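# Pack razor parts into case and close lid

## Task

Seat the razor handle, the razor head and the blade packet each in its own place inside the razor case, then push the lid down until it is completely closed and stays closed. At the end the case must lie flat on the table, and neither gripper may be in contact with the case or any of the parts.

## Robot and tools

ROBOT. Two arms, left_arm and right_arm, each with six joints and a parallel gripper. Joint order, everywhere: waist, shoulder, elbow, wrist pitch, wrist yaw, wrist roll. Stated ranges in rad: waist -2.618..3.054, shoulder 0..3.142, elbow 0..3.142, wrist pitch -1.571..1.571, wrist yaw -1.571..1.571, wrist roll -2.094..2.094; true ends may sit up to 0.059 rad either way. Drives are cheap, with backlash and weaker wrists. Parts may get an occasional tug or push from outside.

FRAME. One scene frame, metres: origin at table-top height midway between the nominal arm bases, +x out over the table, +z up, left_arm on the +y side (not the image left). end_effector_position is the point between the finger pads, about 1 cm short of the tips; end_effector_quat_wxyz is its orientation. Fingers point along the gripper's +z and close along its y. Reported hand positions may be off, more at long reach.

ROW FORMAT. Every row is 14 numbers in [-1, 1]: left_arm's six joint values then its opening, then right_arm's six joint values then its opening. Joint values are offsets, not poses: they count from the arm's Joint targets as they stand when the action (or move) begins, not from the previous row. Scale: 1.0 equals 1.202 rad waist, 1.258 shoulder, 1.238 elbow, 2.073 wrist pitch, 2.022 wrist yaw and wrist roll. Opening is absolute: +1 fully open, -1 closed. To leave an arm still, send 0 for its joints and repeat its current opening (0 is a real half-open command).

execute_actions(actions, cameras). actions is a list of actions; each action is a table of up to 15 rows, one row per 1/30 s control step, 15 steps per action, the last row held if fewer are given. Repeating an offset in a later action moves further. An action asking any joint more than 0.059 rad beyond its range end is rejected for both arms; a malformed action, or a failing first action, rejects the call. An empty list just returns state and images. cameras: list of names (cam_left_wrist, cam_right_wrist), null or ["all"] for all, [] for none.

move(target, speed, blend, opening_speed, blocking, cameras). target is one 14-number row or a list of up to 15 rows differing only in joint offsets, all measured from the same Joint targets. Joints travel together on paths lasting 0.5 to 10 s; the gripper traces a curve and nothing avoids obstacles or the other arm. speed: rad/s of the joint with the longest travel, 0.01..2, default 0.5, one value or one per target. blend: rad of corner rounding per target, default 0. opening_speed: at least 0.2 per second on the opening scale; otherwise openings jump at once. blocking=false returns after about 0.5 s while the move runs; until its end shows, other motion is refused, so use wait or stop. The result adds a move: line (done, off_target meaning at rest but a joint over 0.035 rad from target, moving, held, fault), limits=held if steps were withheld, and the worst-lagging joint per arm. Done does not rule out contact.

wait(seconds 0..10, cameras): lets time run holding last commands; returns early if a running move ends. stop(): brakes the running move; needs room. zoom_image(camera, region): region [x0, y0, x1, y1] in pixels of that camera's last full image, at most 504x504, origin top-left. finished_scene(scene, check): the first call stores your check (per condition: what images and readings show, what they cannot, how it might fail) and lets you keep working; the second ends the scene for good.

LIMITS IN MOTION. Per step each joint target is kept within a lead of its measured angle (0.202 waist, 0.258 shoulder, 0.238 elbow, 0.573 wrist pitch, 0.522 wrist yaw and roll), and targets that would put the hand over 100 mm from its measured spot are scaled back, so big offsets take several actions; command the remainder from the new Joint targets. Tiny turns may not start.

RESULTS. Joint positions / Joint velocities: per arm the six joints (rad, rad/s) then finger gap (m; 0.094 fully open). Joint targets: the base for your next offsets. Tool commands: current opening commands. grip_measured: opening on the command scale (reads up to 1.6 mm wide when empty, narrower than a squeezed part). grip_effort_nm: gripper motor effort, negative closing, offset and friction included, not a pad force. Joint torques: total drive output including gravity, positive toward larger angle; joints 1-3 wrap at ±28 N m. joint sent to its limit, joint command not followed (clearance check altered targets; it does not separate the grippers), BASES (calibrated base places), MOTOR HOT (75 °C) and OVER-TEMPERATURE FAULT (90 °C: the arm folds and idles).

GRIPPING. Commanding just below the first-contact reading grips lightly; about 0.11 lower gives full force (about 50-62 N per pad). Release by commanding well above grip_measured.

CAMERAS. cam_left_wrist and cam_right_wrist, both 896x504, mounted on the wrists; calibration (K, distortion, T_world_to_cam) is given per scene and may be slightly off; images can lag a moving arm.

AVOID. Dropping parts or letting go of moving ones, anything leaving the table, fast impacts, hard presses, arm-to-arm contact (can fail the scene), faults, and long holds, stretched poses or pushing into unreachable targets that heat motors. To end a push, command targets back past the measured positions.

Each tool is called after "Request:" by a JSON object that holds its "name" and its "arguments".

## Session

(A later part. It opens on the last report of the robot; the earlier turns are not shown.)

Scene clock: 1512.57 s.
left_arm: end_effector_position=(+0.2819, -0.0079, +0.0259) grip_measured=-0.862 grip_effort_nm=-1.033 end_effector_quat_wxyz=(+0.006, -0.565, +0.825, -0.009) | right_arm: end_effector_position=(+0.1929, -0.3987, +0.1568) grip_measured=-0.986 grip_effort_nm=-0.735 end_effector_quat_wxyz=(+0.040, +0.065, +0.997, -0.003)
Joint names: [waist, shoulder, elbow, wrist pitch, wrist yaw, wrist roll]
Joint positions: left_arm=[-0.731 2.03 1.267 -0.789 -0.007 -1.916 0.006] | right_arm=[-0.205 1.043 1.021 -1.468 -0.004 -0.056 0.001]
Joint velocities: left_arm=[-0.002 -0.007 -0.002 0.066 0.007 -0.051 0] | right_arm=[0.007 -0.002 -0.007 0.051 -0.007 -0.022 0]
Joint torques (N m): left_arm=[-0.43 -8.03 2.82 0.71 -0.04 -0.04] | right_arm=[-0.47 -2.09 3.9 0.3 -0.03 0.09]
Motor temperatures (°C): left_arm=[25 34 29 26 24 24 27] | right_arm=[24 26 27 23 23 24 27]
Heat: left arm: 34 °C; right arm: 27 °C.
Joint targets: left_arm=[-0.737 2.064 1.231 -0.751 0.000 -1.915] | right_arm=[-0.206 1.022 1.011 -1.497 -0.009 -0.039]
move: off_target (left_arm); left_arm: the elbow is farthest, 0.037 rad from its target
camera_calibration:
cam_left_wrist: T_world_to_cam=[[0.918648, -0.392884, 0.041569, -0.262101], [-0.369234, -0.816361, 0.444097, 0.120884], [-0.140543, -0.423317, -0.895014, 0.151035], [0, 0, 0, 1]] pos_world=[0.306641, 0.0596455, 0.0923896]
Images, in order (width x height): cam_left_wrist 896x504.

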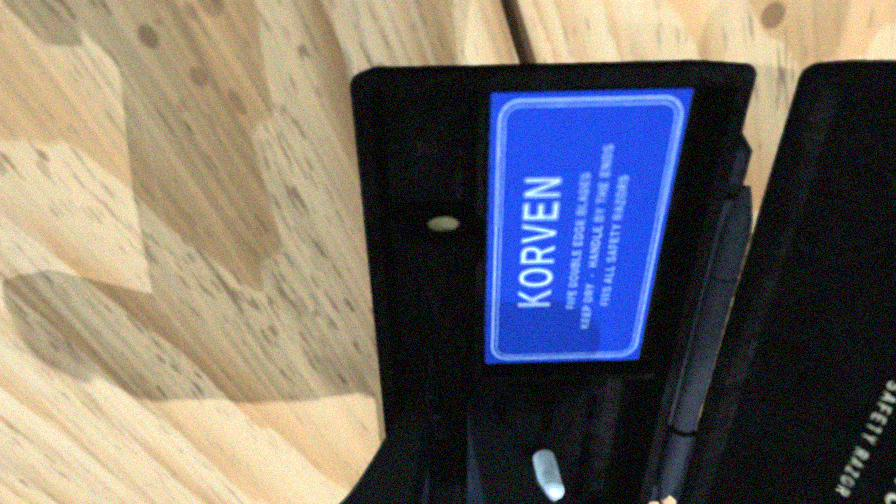

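Request:
{"name": "move", "arguments": {"target": [0,-0.057,0.068,-0.048,0,0,-1,0,0,0,0,0,0,-1], "speed": 0.1, "cameras": ["cam_left_wrist"]}}

Request:
{"name": "zoom_image", "arguments": {"camera": "cam_left_wrist", "region": [320, 150, 570, 300]}}

Scene clock: 1525.67 s.
left_arm: end_effector_position=(+0.2780, -0.0074, +0.0291) grip_measured=-0.862 grip_effort_nm=-1.033 end_effector_quat_wxyz=(-0.003, -0.560, +0.828, -0.001) | right_arm: end_effector_position=(+0.1929, -0.3987, +0.1568) grip_measured=-0.986 grip_effort_nm=-0.735 end_effector_quat_wxyz=(+0.040, +0.065, +0.997, -0.003)
Joint names: [waist, shoulder, elbow, wrist pitch, wrist yaw, wrist roll]
Joint positions: left_arm=[-0.731 2.028 1.28 -0.821 0.006 -1.906 0.006] | right_arm=[-0.205 1.043 1.021 -1.468 -0.004 -0.056 0.001]
Joint velocities: left_arm=[-0.007 -0.022 0.007 -0.066 0.051 -0.022 0] | right_arm=[-0.007 0.017 -0.012 -0.037 -0.051 0.037 0]
Joint torques (N m): left_arm=[-0.53 -13.67 8.59 -0.1 -0.05 -0.01] | right_arm=[-0.46 -2.07 3.89 0.3 -0.02 0.08]
Motor temperatures (°C): left_arm=[25 34 28 26 24 24 27] | right_arm=[24 26 27 23 23 24 27]
Heat: left arm: 34 °C; right arm: 27 °C.
Joint targets: left_arm=[-0.737 1.992 1.315 -0.851 0.000 -1.915] | right_arm=[-0.206 1.022 1.011 -1.497 -0.009 -0.039]
move: off_target (left_arm); left_arm: the shoulder is farthest, 0.036 rad from its target
camera_calibration:
cam_left_wrist: T_world_to_cam=[[0.915002, -0.402936, 0.020355, -0.256941], [-0.368312, -0.813655, 0.44979, 0.118029], [-0.164675, -0.419056, -0.892902, 0.1602], [0, 0, 0, 1]] pos_world=[0.304954, 0.0596373, 0.0951843]
Images, in order (width x height): cam_left_wrist 896x504.

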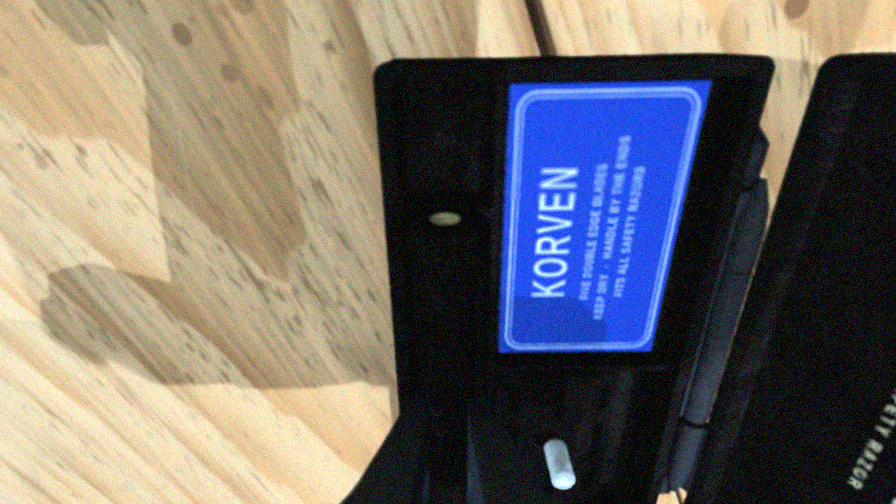

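Scaled by 2.016 from the camera's 896x504 image, which has a finer 1280x720 frame.

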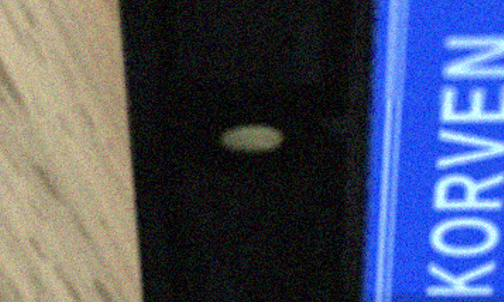

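Request:
{"name": "move", "arguments": {"target": [[0,0.036,0,0,0,0,-1,0,0,0,0,0,0,-1],[0,0.052,-0.052,0.015,0,0,-1,0,0,0,0,0,0,-1]], "speed": 0.08, "cameras": ["cam_left_wrist"]}}

Request:
{"name": "zoom_image", "arguments": {"camera": "cam_left_wrist", "region": [320, 150, 570, 300]}}

Scene clock: 1539.37 s.
left_arm: end_effector_position=(+0.2775, -0.0062, +0.0265) grip_measured=-0.862 grip_effort_nm=-1.028 end_effector_quat_wxyz=(-0.002, -0.560, +0.829, +0.001) | right_arm: end_effector_position=(+0.1929, -0.3987, +0.1568) grip_measured=-0.986 grip_effort_nm=-0.740 end_effector_quat_wxyz=(+0.040, +0.065, +0.997, -0.003)
Joint names: [waist, shoulder, elbow, wrist pitch, wrist yaw, wrist roll]
Joint positions: left_arm=[-0.731 2.033 1.275 -0.817 0.002 -1.904 0.006] | right_arm=[-0.205 1.043 1.021 -1.468 -0.004 -0.056 0.001]
Joint velocities: left_arm=[0.002 -0.002 -0.017 0.051 0.007 -0.066 0.001] | right_arm=[-0.002 -0.007 -0.002 0.022 0.007 0.007 0.001]
Joint torques (N m): left_arm=[-0.43 -8.83 3.77 0.21 0 -0.03] | right_arm=[-0.49 -2.11 3.92 0.31 -0.02 0.07]
Motor temperatures (°C): left_arm=[25 36 29 26 24 24 27] | right_arm=[24 26 27 23 23 24 27]
Heat: left arm: 36 °C; right arm: 27 °C.
Joint targets: left_arm=[-0.737 2.058 1.251 -0.820 0.000 -1.915] | right_arm=[-0.206 1.022 1.011 -1.497 -0.009 -0.039]
move: done
camera_calibration:
cam_left_wrist: T_world_to_cam=[[0.914408, -0.404441, 0.0168727, -0.255662], [-0.368913, -0.815476, 0.445985, 0.120212], [-0.166615, -0.414037, -0.894881, 0.158947], [0, 0, 0, 1]] pos_world=[0.304611, 0.0604391, 0.0929395]
Images, in order (width x height): cam_left_wrist 896x504.

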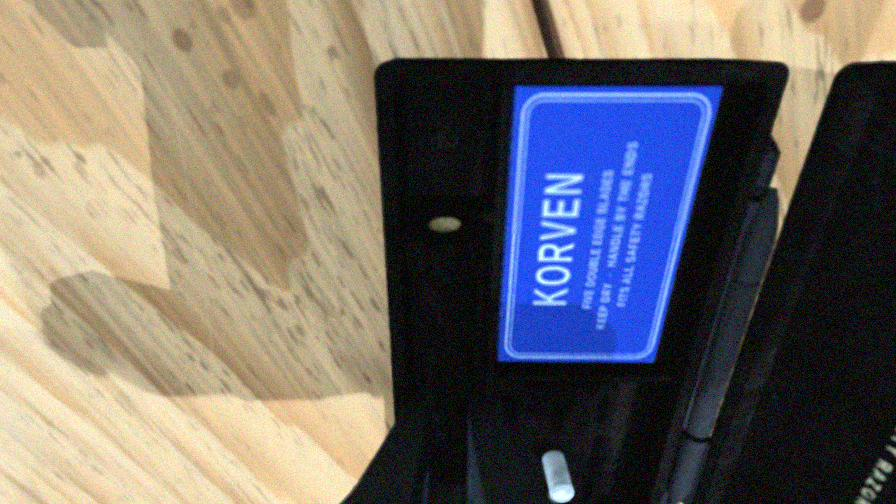

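Scaled by 2.016 from the camera's 896x504 image, which has a finer 1280x720 frame.

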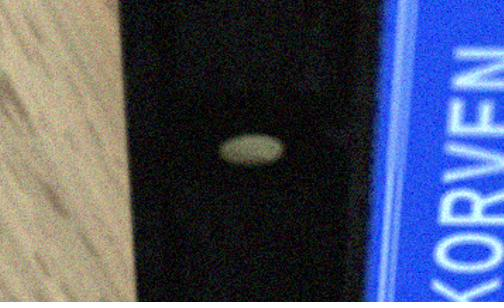

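Request:
{"name": "move", "arguments": {"target": [0,-0.01,0.008,0,0,0,-0.76,0,0,0,0,0,0,-1], "opening_speed": 0.2, "cameras": ["cam_left_wrist"]}}

Request:
{"name": "zoom_image", "arguments": {"camera": "cam_left_wrist", "region": [320, 150, 570, 300]}}

Scene clock: 1558.70 s.
left_arm: end_effector_position=(+0.2785, -0.0068, +0.0265) grip_measured=-0.762 grip_effort_nm=0.100 end_effector_quat_wxyz=(-0.002, -0.560, +0.828, -0.001) | right_arm: end_effector_position=(+0.1929, -0.3987, +0.1568) grip_measured=-0.986 grip_effort_nm=-0.730 end_effector_quat_wxyz=(+0.040, +0.065, +0.997, -0.003)
Joint names: [waist, shoulder, elbow, wrist pitch, wrist yaw, wrist roll]
Joint positions: left_arm=[-0.73 2.033 1.275 -0.812 0.004 -1.904 0.011] | right_arm=[-0.205 1.043 1.021 -1.468 -0.004 -0.056 0.001]
Joint velocities: left_arm=[0.017 0.007 -0.017 -0.037 0.007 0.037 -0.001] | right_arm=[-0.002 -0.022 0.007 -0.022 0.022 0.022 0.001]
Joint torques (N m): left_arm=[-0.53 -9.85 4.68 0.13 0 -0.01] | right_arm=[-0.44 -2.14 3.89 0.31 -0.01 0.09]
Motor temperatures (°C): left_arm=[25 34 28 26 24 24 27] | right_arm=[24 26 27 23 23 24 27]
Heat: left arm: 34 °C; right arm: 27 °C.
Joint targets: left_arm=[-0.737 2.045 1.261 -0.820 0.000 -1.915] | right_arm=[-0.206 1.022 1.011 -1.497 -0.009 -0.039]
move: done
camera_calibration:
cam_left_wrist: T_world_to_cam=[[0.914982, -0.402958, 0.0208163, -0.25709], [-0.368765, -0.814175, 0.448477, 0.120055], [-0.163769, -0.418025, -0.893552, 0.158039], [0, 0, 0, 1]] pos_world=[0.305387, 0.0602139, 0.0927257]
Images, in order (width x height): cam_left_wrist 896x504.

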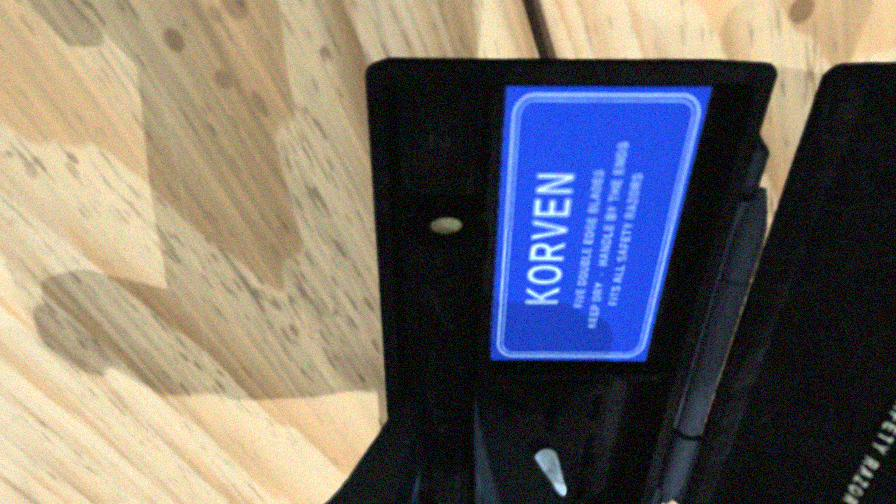

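Scaled by 2.016 from the camera's 896x504 image, which has a finer 1280x720 frame.

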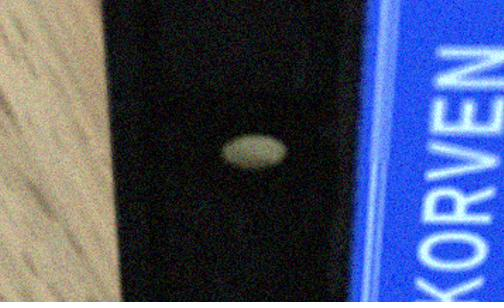

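Request:
{"name": "move", "arguments": {"target": [0,0,0,0,0,0,-0.5,0,0,0,0,0,0,-1], "opening_speed": 0.2, "cameras": []}}

Request:
{"name": "move", "arguments": {"target": [0,-0.13,0.13,-0.09,0,0,-0.5,0,0,0,0,0,0,-1], "speed": 0.25, "cameras": ["cam_left_wrist"]}}

Request:
{"name": "zoom_image", "arguments": {"camera": "cam_left_wrist", "region": [320, 180, 620, 480]}}

Scene clock: 1568.00 s.
left_arm: end_effector_position=(+0.2795, -0.0073, +0.0265) grip_measured=-0.501 grip_effort_nm=0.071 end_effector_quat_wxyz=(-0.002, -0.561, +0.828, -0.003) | right_arm: end_effector_position=(+0.1929, -0.3987, +0.1568) grip_measured=-0.986 grip_effort_nm=-0.740 end_effector_quat_wxyz=(+0.040, +0.065, +0.997, -0.003)
Joint names: [waist, shoulder, elbow, wrist pitch, wrist yaw, wrist roll]
Joint positions: left_arm=[-0.728 2.033 1.275 -0.807 0.006 -1.904 0.023] | right_arm=[-0.205 1.043 1.021 -1.468 -0.004 -0.056 0.001]
Joint velocities: left_arm=[0.007 -0.002 0.002 -0.037 -0.022 -0.007 0] | right_arm=[-0.012 -0.022 -0.022 -0.051 0.022 0.022 -0.001]
Joint torques (N m): left_arm=[-0.54 -9.87 4.6 0.11 -0.03 -0.03] | right_arm=[-0.47 -2.09 3.9 0.31 -0.02 0.08]
Motor temperatures (°C): left_arm=[25 34 28 26 24 24 26] | right_arm=[24 26 27 23 23 24 27]
Heat: left arm: 34 °C; right arm: 27 °C.
Joint targets: left_arm=[-0.737 2.045 1.261 -0.820 0.000 -1.915] | right_arm=[-0.206 1.022 1.011 -1.497 -0.009 -0.039]
move: done
No camera images: "cameras" was empty.

Scene clock: 1569.43 s.
left_arm: end_effector_position=(+0.2864, -0.0133, +0.0956) grip_measured=-0.501 grip_effort_nm=0.061 end_effector_quat_wxyz=(+0.006, -0.566, +0.824, -0.035) | right_arm: end_effector_position=(+0.1929, -0.3987, +0.1568) grip_measured=-0.986 grip_effort_nm=-0.740 end_effector_quat_wxyz=(+0.040, +0.065, +0.997, -0.003)
Joint names: [waist, shoulder, elbow, wrist pitch, wrist yaw, wrist roll]
Joint positions: left_arm=[-0.728 1.907 1.389 -0.981 0.006 -1.916 0.023] | right_arm=[-0.205 1.043 1.021 -1.468 -0.004 -0.056 0.001]
Joint velocities: left_arm=[0.002 -0.017 0.002 -0.022 0.022 0.007 0] | right_arm=[0.012 0.002 -0.012 -0.037 -0.11 -0.022 0]
Joint torques (N m): left_arm=[-0.5 -12.37 9.16 0.12 -0.05 -0.04] | right_arm=[-0.47 -2.11 3.93 0.31 -0.01 0.07]
Motor temperatures (°C): left_arm=[25 34 28 26 24 24 26] | right_arm=[24 26 27 23 23 24 27]
Heat: left arm: 34 °C; right arm: 27 °C.
Joint targets: left_arm=[-0.737 1.882 1.422 -1.006 0.000 -1.915] | right_arm=[-0.206 1.022 1.011 -1.497 -0.009 -0.039]
move: done
camera_calibration:
cam_left_wrist: T_world_to_cam=[[0.917605, -0.387782, 0.0873329, -0.275335], [-0.381509, -0.797503, 0.467376, 0.0887897], [-0.111592, -0.462185, -0.879734, 0.201452], [0, 0, 0, 1]] pos_world=[0.309003, 0.0571485, 0.159772]
Images, in order (width x height): cam_left_wrist 896x504.

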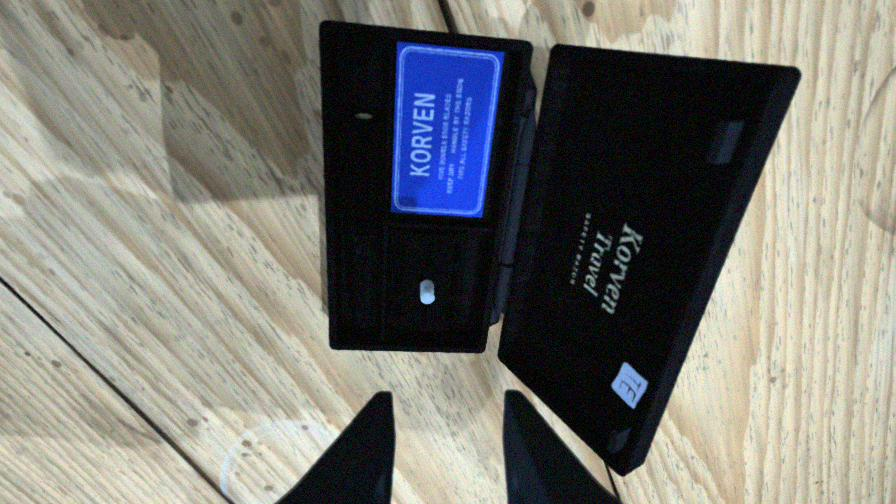

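Scaled by 1.680 from the camera's 896x504 image, which has a finer 1280x720 frame.

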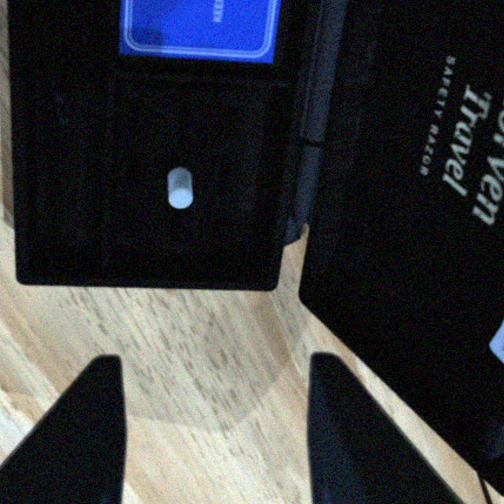

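Request:
{"name": "zoom_image", "arguments": {"camera": "cam_left_wrist", "region": [310, 10, 410, 200]}}

Request:
{"name": "zoom_image", "arguments": {"camera": "cam_left_wrist", "region": [310, 190, 410, 360]}}

Scaled by 2.653 from the camera's 896x504 image, which has a finer 1280x720 frame.

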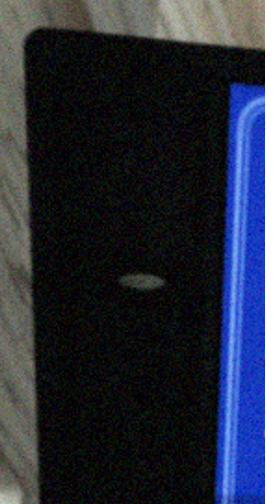

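Scaled by 2.965 from the camera's 896x504 image, which has a finer 1280x720 frame.

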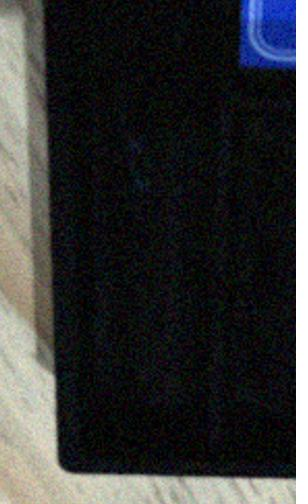

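Request:
{"name": "move", "arguments": {"target": [0,0,0,0,0,0,-1,0,0,0,0,0,0,-1], "opening_speed": 2, "cameras": []}}

Request:
{"name": "move", "arguments": {"target": [0,0.088,-0.107,0.08,0,0,-1,0,0,0,0,0,0,-1], "speed": 0.25, "cameras": ["cam_left_wrist"]}}

Scene clock: 1592.20 s.
left_arm: end_effector_position=(+0.2864, -0.0133, +0.0956) grip_measured=-0.993 grip_effort_nm=-0.364 end_effector_quat_wxyz=(+0.006, -0.566, +0.824, -0.035) | right_arm: end_effector_position=(+0.1929, -0.3987, +0.1568) grip_measured=-0.986 grip_effort_nm=-0.740 end_effector_quat_wxyz=(+0.040, +0.065, +0.997, -0.003)
Joint names: [waist, shoulder, elbow, wrist pitch, wrist yaw, wrist roll]
Joint positions: left_arm=[-0.728 1.907 1.389 -0.981 0.006 -1.916 0] | right_arm=[-0.205 1.043 1.021 -1.468 -0.004 -0.056 0.001]
Joint velocities: left_arm=[-0.002 0.007 -0.012 0.007 -0.007 -0.051 -0.001] | right_arm=[-0.022 0.002 0.007 0.066 0.007 0.007 0.001]
Joint torques (N m): left_arm=[-0.53 -12.22 9.1 0.12 -0.03 -0.04] | right_arm=[-0.5 -2.07 3.88 0.3 -0.02 0.09]
Motor temperatures (°C): left_arm=[25 33 29 26 24 24 25] | right_arm=[24 26 27 23 23 24 27]
Heat: left arm: 33 °C; right arm: 27 °C.
Joint targets: left_arm=[-0.737 1.882 1.422 -1.006 0.000 -1.915] | right_arm=[-0.206 1.022 1.011 -1.497 -0.009 -0.039]
move: done
No camera images: "cameras" was empty.

Scene clock: 1593.53 s.
left_arm: end_effector_position=(+0.2822, -0.0096, +0.0488) grip_measured=-0.993 grip_effort_nm=-0.364 end_effector_quat_wxyz=(+0.001, -0.566, +0.824, -0.015) | right_arm: end_effector_position=(+0.1929, -0.3987, +0.1568) grip_measured=-0.986 grip_effort_nm=-0.730 end_effector_quat_wxyz=(+0.040, +0.065, +0.997, -0.003)
Joint names: [waist, shoulder, elbow, wrist pitch, wrist yaw, wrist roll]
Joint positions: left_arm=[-0.728 1.985 1.303 -0.858 0.006 -1.916 0] | right_arm=[-0.205 1.043 1.021 -1.468 -0.004 -0.056 0.001]
Joint velocities: left_arm=[-0.027 -0.012 -0.002 -0.037 0.037 -0.022 -0.001] | right_arm=[-0.002 -0.002 -0.022 -0.051 0.022 -0.022 0]
Joint torques (N m): left_arm=[-0.53 -10 4.83 0.5 -0.03 -0.04] | right_arm=[-0.4 -2.09 3.9 0.3 -0.02 0.09]
Motor temperatures (°C): left_arm=[25 33 29 26 24 24 25] | right_arm=[24 26 27 23 23 24 27]
Heat: left arm: 33 °C; right arm: 27 °C.
Joint targets: left_arm=[-0.737 1.992 1.289 -0.841 0.000 -1.915] | right_arm=[-0.206 1.022 1.011 -1.497 -0.009 -0.039]
move: done
camera_calibration:
cam_left_wrist: T_world_to_cam=[[0.919725, -0.389615, 0.0480157, -0.264594], [-0.367021, -0.810029, 0.457327, 0.108254], [-0.139288, -0.438238, -0.888001, 0.169972], [0, 0, 0, 1]] pos_world=[0.30676, 0.0590872, 0.114132]
Images, in order (width x height): cam_left_wrist 896x504.

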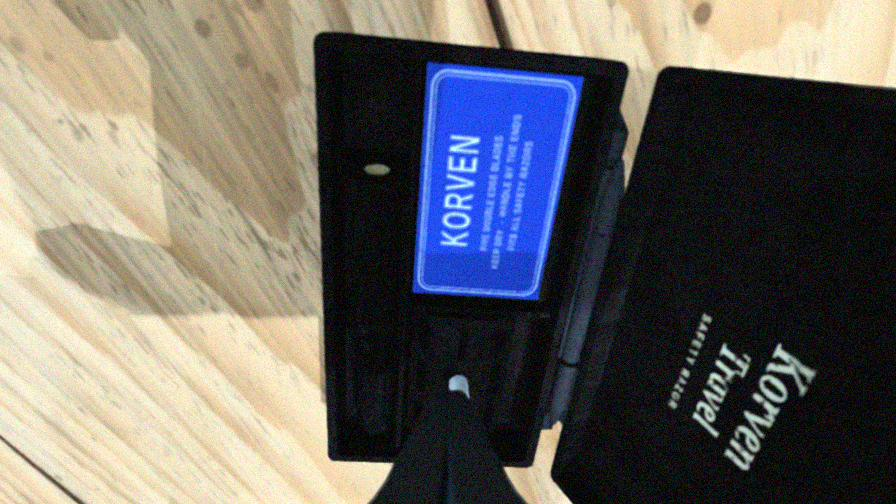

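Request:
{"name": "zoom_image", "arguments": {"camera": "cam_left_wrist", "region": [310, 140, 430, 300]}}

Request:
{"name": "zoom_image", "arguments": {"camera": "cam_left_wrist", "region": [310, 290, 470, 470]}}

Scaled by 3.150 from the camera's 896x504 image, which has a finer 1280x720 frame.

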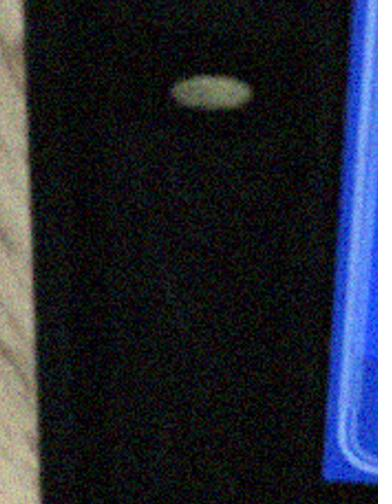

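Scaled by 2.800 from the camera's 896x504 image, which has a finer 1280x720 frame.

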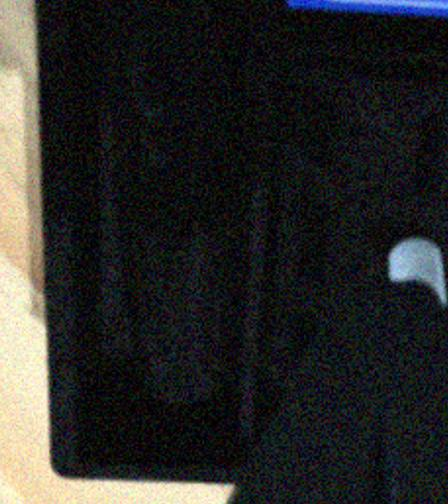

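Request:
{"name": "move", "arguments": {"target": [0,0.034,-0.015,0.016,0,0,-1,0,0,0,0,0,0,-1], "speed": 0.1, "cameras": ["cam_left_wrist"]}}

Scene clock: 1616.83 s.
left_arm: end_effector_position=(+0.2803, -0.0080, +0.0320) grip_measured=-0.993 grip_effort_nm=-0.364 end_effector_quat_wxyz=(-0.002, -0.566, +0.824, -0.005) | right_arm: end_effector_position=(+0.1929, -0.3987, +0.1568) grip_measured=-0.986 grip_effort_nm=-0.735 end_effector_quat_wxyz=(+0.040, +0.065, +0.997, -0.003)
Joint names: [waist, shoulder, elbow, wrist pitch, wrist yaw, wrist roll]
Joint positions: left_arm=[-0.728 2.024 1.286 -0.824 0.006 -1.916 0] | right_arm=[-0.205 1.043 1.021 -1.468 -0.004 -0.056 0.001]
Joint velocities: left_arm=[-0.017 0.007 -0.012 0.022 0.007 -0.051 0] | right_arm=[0.017 -0.002 -0.012 -0.022 0.022 0.051 0]
Joint torques (N m): left_arm=[-0.57 -9.84 4.55 0.48 -0.02 -0.02] | right_arm=[-0.47 -2.1 3.92 0.3 -0.01 0.09]
Motor temperatures (°C): left_arm=[25 32 29 26 24 24 25] | right_arm=[24 26 27 23 23 24 27]
Heat: left arm: 32 °C; right arm: 27 °C.
Joint targets: left_arm=[-0.737 2.035 1.271 -0.807 0.000 -1.915] | right_arm=[-0.206 1.022 1.011 -1.497 -0.009 -0.039]
move: done
camera_calibration:
cam_left_wrist: T_world_to_cam=[[0.920339, -0.390146, 0.0275922, -0.260976], [-0.359636, -0.816414, 0.451807, 0.114599], [-0.153744, -0.425739, -0.891689, 0.159794], [0, 0, 0, 1]] pos_world=[0.305968, 0.0597725, 0.0979109]
Images, in order (width x height): cam_left_wrist 896x504.

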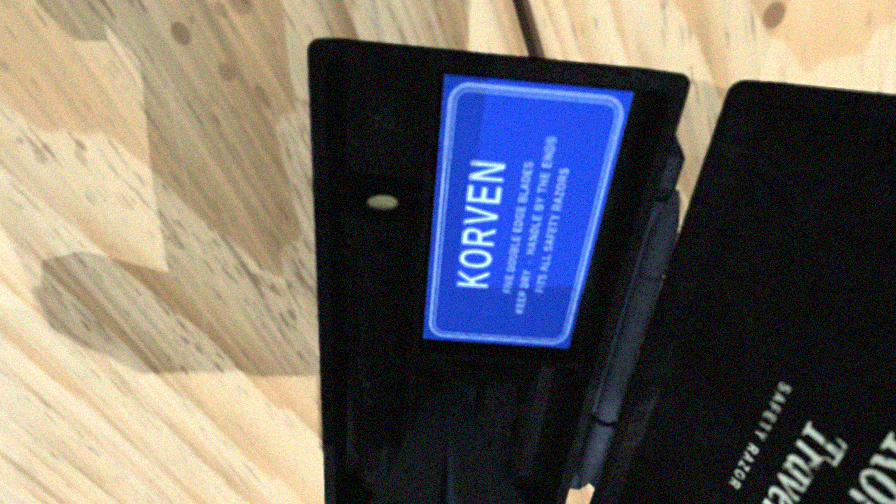

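Request:
{"name": "move", "arguments": {"target": [0.0,-0.16,0.075,-0.09,0,0,-1,0,0,0,0,0,0,-1], "speed": 0.3, "cameras": ["cam_left_wrist"]}}

Request:
{"name": "zoom_image", "arguments": {"camera": "cam_left_wrist", "region": [330, 20, 480, 220]}}

Request:
{"name": "zoom_image", "arguments": {"camera": "cam_left_wrist", "region": [330, 200, 530, 400]}}

Scene clock: 1647.53 s.
left_arm: end_effector_position=(+0.2776, -0.0056, +0.0979) grip_measured=-0.993 grip_effort_nm=-0.359 end_effector_quat_wxyz=(+0.007, -0.566, +0.824, -0.038) | right_arm: end_effector_position=(+0.1929, -0.3987, +0.1568) grip_measured=-0.986 grip_effort_nm=-0.740 end_effector_quat_wxyz=(+0.040, +0.065, +0.997, -0.003)
Joint names: [waist, shoulder, elbow, wrist pitch, wrist yaw, wrist roll]
Joint positions: left_arm=[-0.728 1.856 1.33 -0.967 0.006 -1.916 0] | right_arm=[-0.205 1.043 1.021 -1.468 -0.004 -0.056 0.001]
Joint velocities: left_arm=[0.007 -0.017 -0.002 -0.037 0.007 0.022 0.001] | right_arm=[-0.002 0.002 0.012 -0.051 0.022 -0.022 0.001]
Joint torques (N m): left_arm=[-0.58 -11.58 9.05 0.12 -0.05 -0.03] | right_arm=[-0.44 -2.07 3.9 0.3 -0.02 0.07]
Motor temperatures (°C): left_arm=[25 33 28 26 24 24 25] | right_arm=[24 25 27 23 23 24 27]
Heat: left arm: 33 °C; right arm: 27 °C.
Joint targets: left_arm=[-0.737 1.834 1.364 -0.994 0.000 -1.915] | right_arm=[-0.206 1.022 1.011 -1.497 -0.009 -0.039]
move: done
camera_calibration:
cam_left_wrist: T_world_to_cam=[[0.917186, -0.387419, 0.0931466, -0.264864], [-0.383681, -0.795624, 0.468797, 0.0909052], [-0.107511, -0.465713, -0.878381, 0.204785], [0, 0, 0, 1]] pos_world=[0.299825, 0.0650837, 0.161934]
Images, in order (width x height): cam_left_wrist 896x504.

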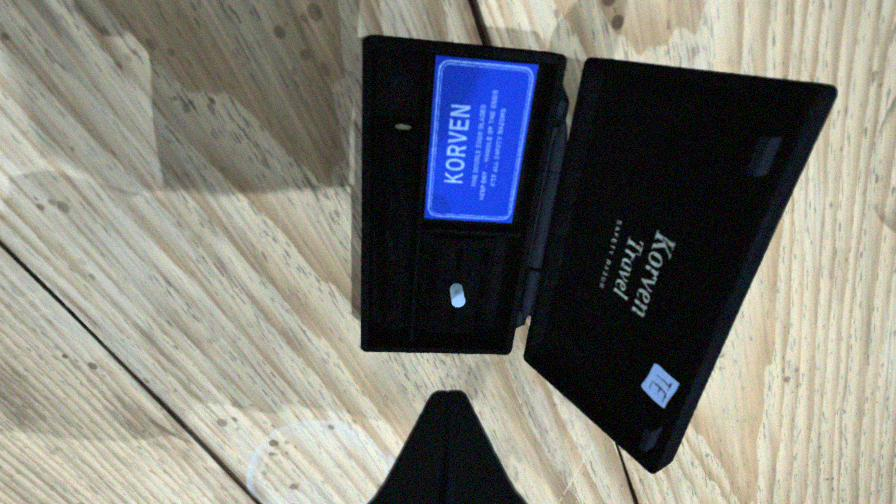

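Scaled by 2.520 from the camera's 896x504 image, which has a finer 1280x720 frame.

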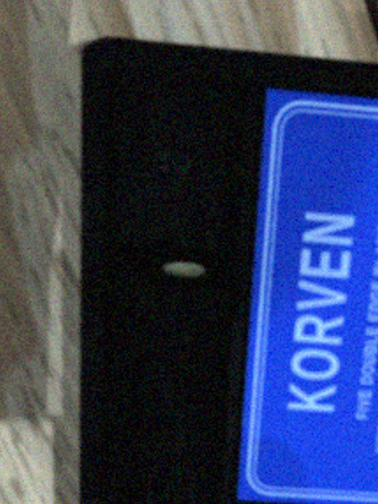

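Scaled by 2.520 from the camera's 896x504 image, which has a finer 1280x720 frame.

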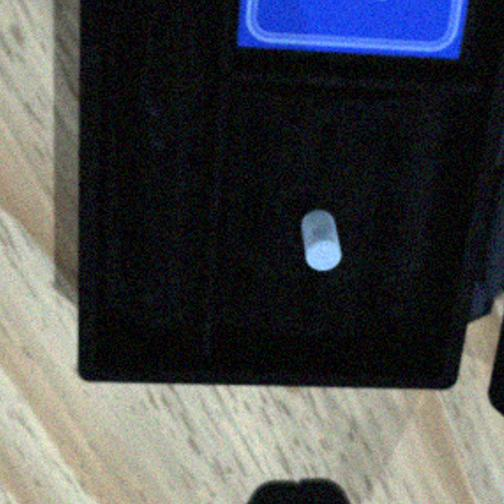

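Request:
{"name": "move", "arguments": {"target": [[0.093,0.0,0,0,0,0.07,-1,0,0,0,0,0,0,-1],[0.093,0.106,-0.145,0.1,0,0.07,-1,0,0,0,0,0,0,-1]], "speed": 0.2, "cameras": ["cam_left_wrist"]}}

Request:
{"name": "zoom_image", "arguments": {"camera": "cam_left_wrist", "region": [320, 280, 570, 504]}}

Scene clock: 1676.70 s.
left_arm: end_effector_position=(+0.2940, +0.0300, +0.0378) grip_measured=-0.993 grip_effort_nm=-0.359 end_effector_quat_wxyz=(+0.005, -0.556, +0.831, -0.016) | right_arm: end_effector_position=(+0.1929, -0.3987, +0.1568) grip_measured=-0.986 grip_effort_nm=-0.740 end_effector_quat_wxyz=(+0.040, +0.065, +0.997, -0.003)
Joint names: [waist, shoulder, elbow, wrist pitch, wrist yaw, wrist roll]
Joint positions: left_arm=[-0.621 1.951 1.205 -0.791 0.002 -1.786 0] | right_arm=[-0.205 1.043 1.021 -1.468 -0.004 -0.056 0.001]
Joint velocities: left_arm=[0.002 0.007 -0.017 -0.037 -0.037 -0.037 0.001] | right_arm=[-0.007 -0.012 0.002 -0.066 0.051 -0.066 -0.001]
Joint torques (N m): left_arm=[0.24 -8.66 4.22 0.37 -0.03 0.09] | right_arm=[-0.47 -2.11 3.92 0.31 -0.03 0.08]
Motor temperatures (°C): left_arm=[25 33 29 26 24 24 25] | right_arm=[24 25 27 23 23 24 27]
Heat: left arm: 33 °C; right arm: 27 °C.
Joint targets: left_arm=[-0.625 1.967 1.184 -0.787 0.000 -1.773] | right_arm=[-0.206 1.022 1.011 -1.497 -0.009 -0.039]
move: done
camera_calibration:
cam_left_wrist: T_world_to_cam=[[0.910216, -0.410697, 0.0532453, -0.256309], [-0.388741, -0.802986, 0.451768, 0.156084], [-0.142784, -0.431905, -0.890545, 0.180155], [0, 0, 0, 1]] pos_world=[0.319695, 0.0978775, 0.10357]
Images, in order (width x height): cam_left_wrist 896x504.

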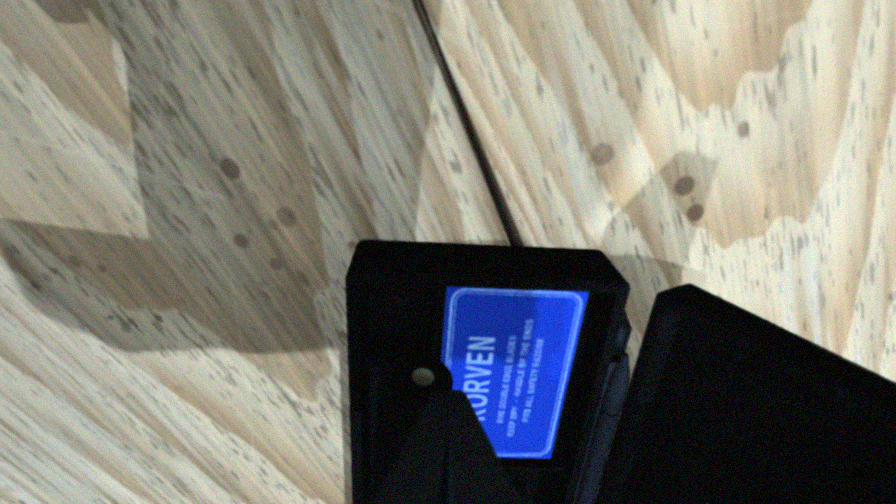

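Scaled by 2.016 from the camera's 896x504 image, which has a finer 1280x720 frame.

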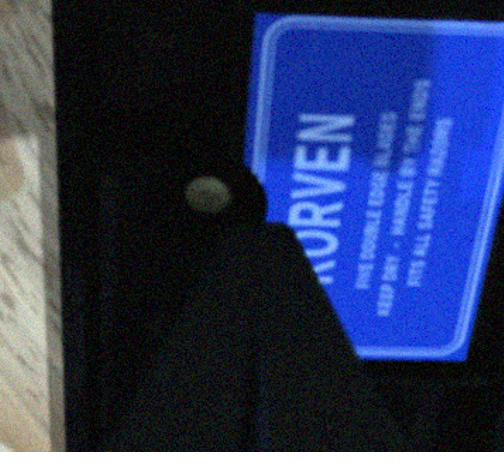

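Request:
{"name": "move", "arguments": {"target": [[-0.017,0,0,-0.024,0,0,-1,0,0,0,0,0,0,-1],[-0.017,0.02,-0.02,-0.01,0,0,-1,0,0,0,0,0,0,-1]], "speed": 0.1, "cameras": ["cam_left_wrist"]}}

Request:
{"name": "zoom_image", "arguments": {"camera": "cam_left_wrist", "region": [320, 280, 570, 504]}}

Scene clock: 1689.63 s.
left_arm: end_effector_position=(+0.2831, +0.0319, +0.0299) grip_measured=-0.993 grip_effort_nm=-0.364 end_effector_quat_wxyz=(-0.003, -0.550, +0.835, +0.000) | right_arm: end_effector_position=(+0.1929, -0.3987, +0.1568) grip_measured=-0.986 grip_effort_nm=-0.740 end_effector_quat_wxyz=(+0.040, +0.065, +0.997, -0.003)
Joint names: [waist, shoulder, elbow, wrist pitch, wrist yaw, wrist roll]
Joint positions: left_arm=[-0.633 1.962 1.185 -0.795 0.006 -1.783 0] | right_arm=[-0.205 1.043 1.021 -1.468 -0.004 -0.056 0.001]
Joint velocities: left_arm=[-0.012 -0.002 0.002 -0.051 0.037 0.007 0] | right_arm=[-0.022 -0.007 0.002 0.066 -0.051 -0.022 0]
Joint torques (N m): left_arm=[-0.55 -7.6 3.63 0.13 -0.03 0.08] | right_arm=[-0.47 -2.1 3.9 0.31 -0.02 0.08]
Motor temperatures (°C): left_arm=[25 32 29 26 24 24 25] | right_arm=[24 25 27 23 23 24 27]
Heat: left arm: 32 °C; right arm: 27 °C.
Joint targets: left_arm=[-0.646 1.992 1.159 -0.807 0.000 -1.773] | right_arm=[-0.206 1.022 1.011 -1.497 -0.009 -0.039]
move: done
camera_calibration:
cam_left_wrist: T_world_to_cam=[[0.904875, -0.425296, 0.0180298, -0.242165], [-0.38732, -0.805027, 0.449348, 0.156643], [-0.176592, -0.413587, -0.893175, 0.181429], [0, 0, 0, 1]] pos_world=[0.311839, 0.0981473, 0.0960267]
Images, in order (width x height): cam_left_wrist 896x504.

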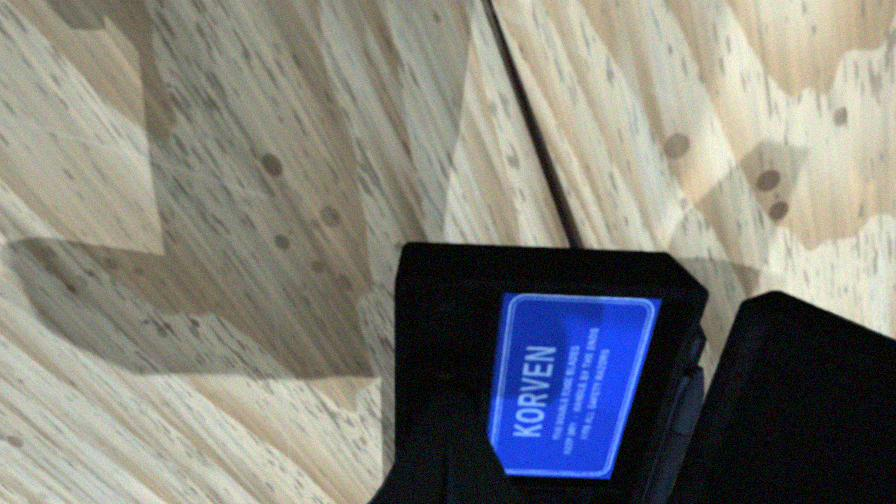

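Scaled by 2.016 from the camera's 896x504 image, which has a finer 1280x720 frame.

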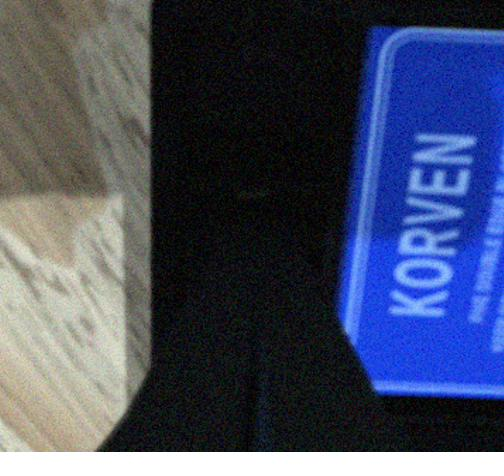

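Request:
{"name": "move", "arguments": {"target": [0,0.05,-0.05,0.02,0,0,-1,0,0,0,0,0,0,-1], "speed": 0.1, "cameras": ["cam_left_wrist"]}}

Request:
{"name": "zoom_image", "arguments": {"camera": "cam_left_wrist", "region": [320, 280, 570, 504]}}

Scene clock: 1698.40 s.
left_arm: end_effector_position=(+0.2806, +0.0337, +0.0270) grip_measured=-0.993 grip_effort_nm=-0.364 end_effector_quat_wxyz=(-0.003, -0.550, +0.835, +0.000) | right_arm: end_effector_position=(+0.1929, -0.3987, +0.1568) grip_measured=-0.986 grip_effort_nm=-0.745 end_effector_quat_wxyz=(+0.040, +0.065, +0.997, -0.003)
Joint names: [waist, shoulder, elbow, wrist pitch, wrist yaw, wrist roll]
Joint positions: left_arm=[-0.633 1.958 1.165 -0.78 0.006 -1.781 0] | right_arm=[-0.205 1.043 1.021 -1.468 -0.004 -0.056 0.001]
Joint velocities: left_arm=[-0.002 -0.002 -0.017 -0.066 0.022 0.007 -0.001] | right_arm=[0.002 -0.012 0.002 -0.007 0.037 -0.037 0]
Joint torques (N m): left_arm=[-0.59 -2.3 0.49 0.42 -0.06 0.08] | right_arm=[-0.5 -2.07 3.88 0.3 -0.02 0.07]
Motor temperatures (°C): left_arm=[25 32 29 26 24 24 25] | right_arm=[24 25 27 23 23 24 27]
Heat: left arm: 32 °C; right arm: 27 °C.
Joint targets: left_arm=[-0.646 2.055 1.097 -0.766 0.000 -1.773] | right_arm=[-0.206 1.022 1.011 -1.497 -0.009 -0.039]
move: off_target (left_arm); left_arm: the shoulder is farthest, 0.097 rad from its target
camera_calibration:
cam_left_wrist: T_world_to_cam=[[0.904221, -0.426683, 0.0180376, -0.238803], [-0.388557, -0.804429, 0.449352, 0.158721], [-0.177221, -0.413322, -0.893173, 0.179353], [0, 0, 0, 1]] pos_world=[0.309388, 0.0999167, 0.0931786]
Images, in order (width x height): cam_left_wrist 896x504.

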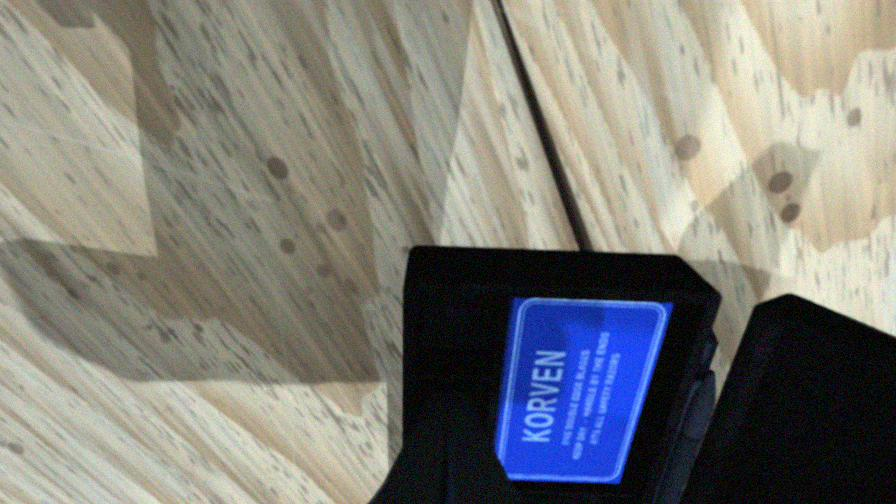

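Scaled by 2.016 from the camera's 896x504 image, which has a finer 1280x720 frame.

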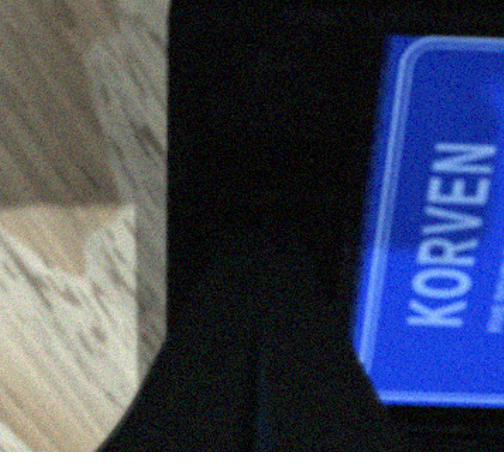

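Request:
{"name": "move", "arguments": {"target": [0,-0.25,0.29,-0.12,0,0,-1,0,0,0,0,0,0,-1], "speed": 0.3, "cameras": ["cam_left_wrist"]}}

Request:
{"name": "zoom_image", "arguments": {"camera": "cam_left_wrist", "region": [320, 200, 470, 350]}}

Request:
{"name": "zoom_image", "arguments": {"camera": "cam_left_wrist", "region": [320, 340, 470, 490]}}

Scene clock: 1705.70 s.
left_arm: end_effector_position=(+0.3206, +0.0049, +0.1566) grip_measured=-0.993 grip_effort_nm=-0.354 end_effector_quat_wxyz=(+0.042, -0.547, +0.828, -0.118) | right_arm: end_effector_position=(+0.1929, -0.3987, +0.1568) grip_measured=-0.986 grip_effort_nm=-0.735 end_effector_quat_wxyz=(+0.040, +0.065, +0.997, -0.003)
Joint names: [waist, shoulder, elbow, wrist pitch, wrist yaw, wrist roll]
Joint positions: left_arm=[-0.633 1.763 1.422 -0.979 0.007 -1.786 0] | right_arm=[-0.205 1.043 1.021 -1.468 -0.004 -0.056 0.001]
Joint velocities: left_arm=[0.012 -0.002 0.022 0.037 -0.022 -0.081 0] | right_arm=[-0.012 -0.007 0.002 0.037 -0.022 0.007 -0.001]
Joint torques (N m): left_arm=[-0.51 -11.07 9.69 0.4 -0.04 0.1] | right_arm=[-0.46 -2.1 3.89 0.3 -0.03 0.08]
Motor temperatures (°C): left_arm=[25 32 29 26 24 24 25] | right_arm=[24 25 27 23 23 24 27]
Heat: left arm: 32 °C; right arm: 27 °C.
Joint targets: left_arm=[-0.646 1.741 1.456 -1.015 0.000 -1.773] | right_arm=[-0.206 1.022 1.011 -1.497 -0.009 -0.039]
move: done
camera_calibration:
cam_left_wrist: T_world_to_cam=[[0.877031, -0.401771, 0.263431, -0.319513], [-0.48042, -0.737454, 0.474719, 0.118034], [0.00354003, -0.542901, -0.839789, 0.224611], [0, 0, 0, 1]] pos_world=[0.336133, 0.0806147, 0.216762]
Images, in order (width x height): cam_left_wrist 896x504.

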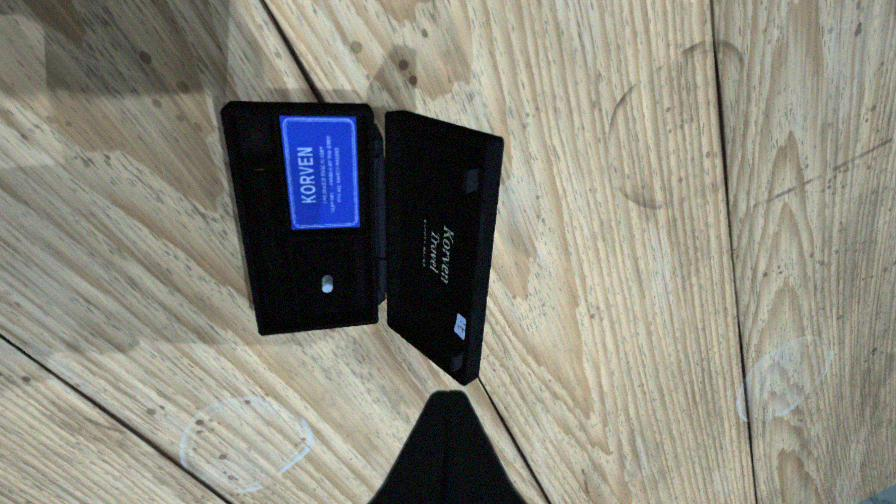

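Scaled by 3.360 from the camera's 896x504 image, which has a finer 1280x720 frame.

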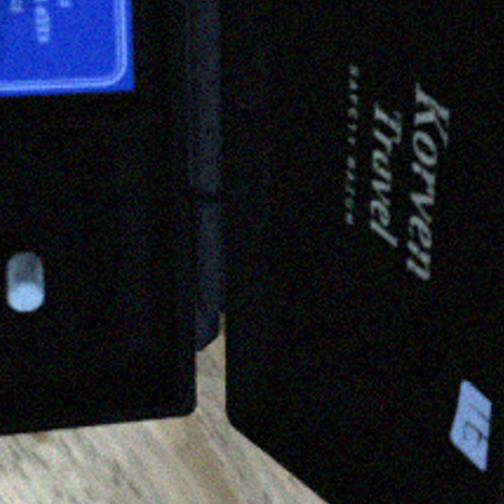

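Scaled by 3.360 from the camera's 896x504 image, which has a finer 1280x720 frame.

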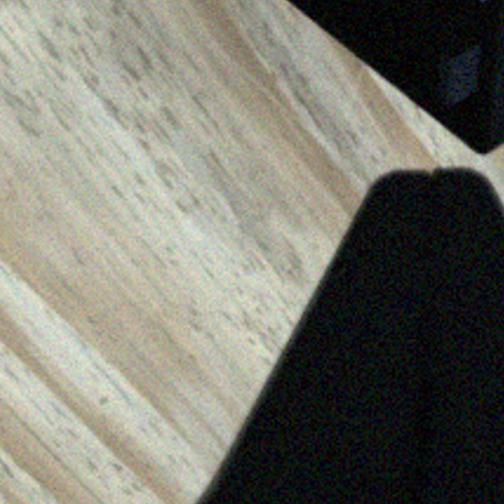

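Request:
{"name": "zoom_image", "arguments": {"camera": "cam_left_wrist", "region": [215, 95, 305, 215]}}

Request:
{"name": "zoom_image", "arguments": {"camera": "cam_left_wrist", "region": [230, 215, 390, 345]}}

Scaled by 4.200 from the camera's 896x504 image, which has a finer 1280x720 frame.

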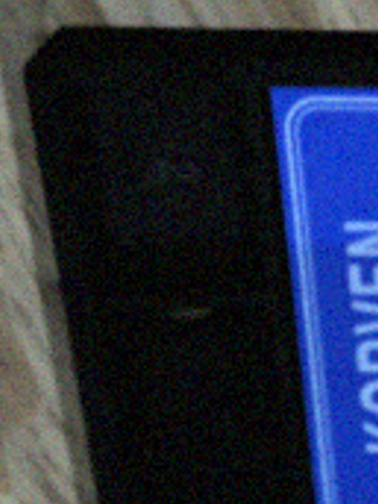

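Scaled by 3.150 from the camera's 896x504 image, which has a finer 1280x720 frame.

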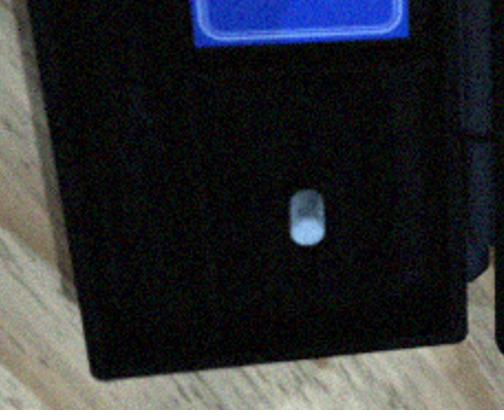

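Request:
{"name": "move", "arguments": {"target": [-0.01,0.479,0.616,-0.207,0,0.877,-1,0,0,0,0,0,0,-1], "speed": 0.8, "cameras": ["cam_left_wrist"]}}

Scene clock: 1741.30 s.
left_arm: end_effector_position=(+0.3721, -0.0381, +0.1297) grip_measured=-0.993 grip_effort_nm=-0.354 end_effector_quat_wxyz=(-0.005, +0.303, +0.953, -0.001) | right_arm: end_effector_position=(+0.1929, -0.3987, +0.1568) grip_measured=-0.986 grip_effort_nm=-0.740 end_effector_quat_wxyz=(+0.040, +0.065, +0.997, -0.003)
Joint names: [waist, shoulder, elbow, wrist pitch, wrist yaw, wrist roll]
Joint positions: left_arm=[-0.646 2.327 2.177 -1.43 0.006 -0.014 0] | right_arm=[-0.205 1.043 1.021 -1.468 -0.004 -0.056 0.001]
Joint velocities: left_arm=[0.017 -0.012 -0.007 0.037 0.007 0.066 0] | right_arm=[-0.002 -0.002 -0.002 0.007 0.037 0.022 0]
Joint torques (N m): left_arm=[-0.58 -12.59 9.77 0.04 -0.03 0.1] | right_arm=[-0.49 -2.04 3.93 0.31 -0.03 0.08]
Motor temperatures (°C): left_arm=[25 33 30 26 24 24 25] | right_arm=[24 25 27 23 23 24 27]
Heat: left arm: 33 °C; right arm: 27 °C.
Joint targets: left_arm=[-0.658 2.343 2.219 -1.444 0.000 0.000] | right_arm=[-0.206 1.022 1.011 -1.497 -0.009 -0.039]
move: off_target (left_arm); left_arm: the elbow is farthest, 0.041 rad from its target
camera_calibration:
cam_left_wrist: T_world_to_cam=[[-0.604472, -0.79618, 0.0266548, 0.192109], [-0.702612, 0.548605, 0.453177, 0.258367], [-0.375434, 0.255205, -0.891022, 0.356516], [0, 0, 0, 1]] pos_world=[0.431505, -0.0797729, 0.195457]
Images, in order (width x height): cam_left_wrist 896x504.

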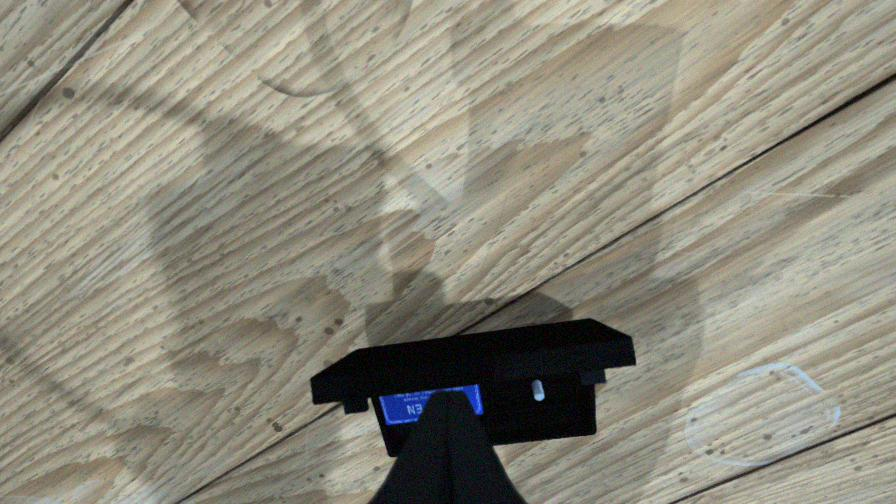

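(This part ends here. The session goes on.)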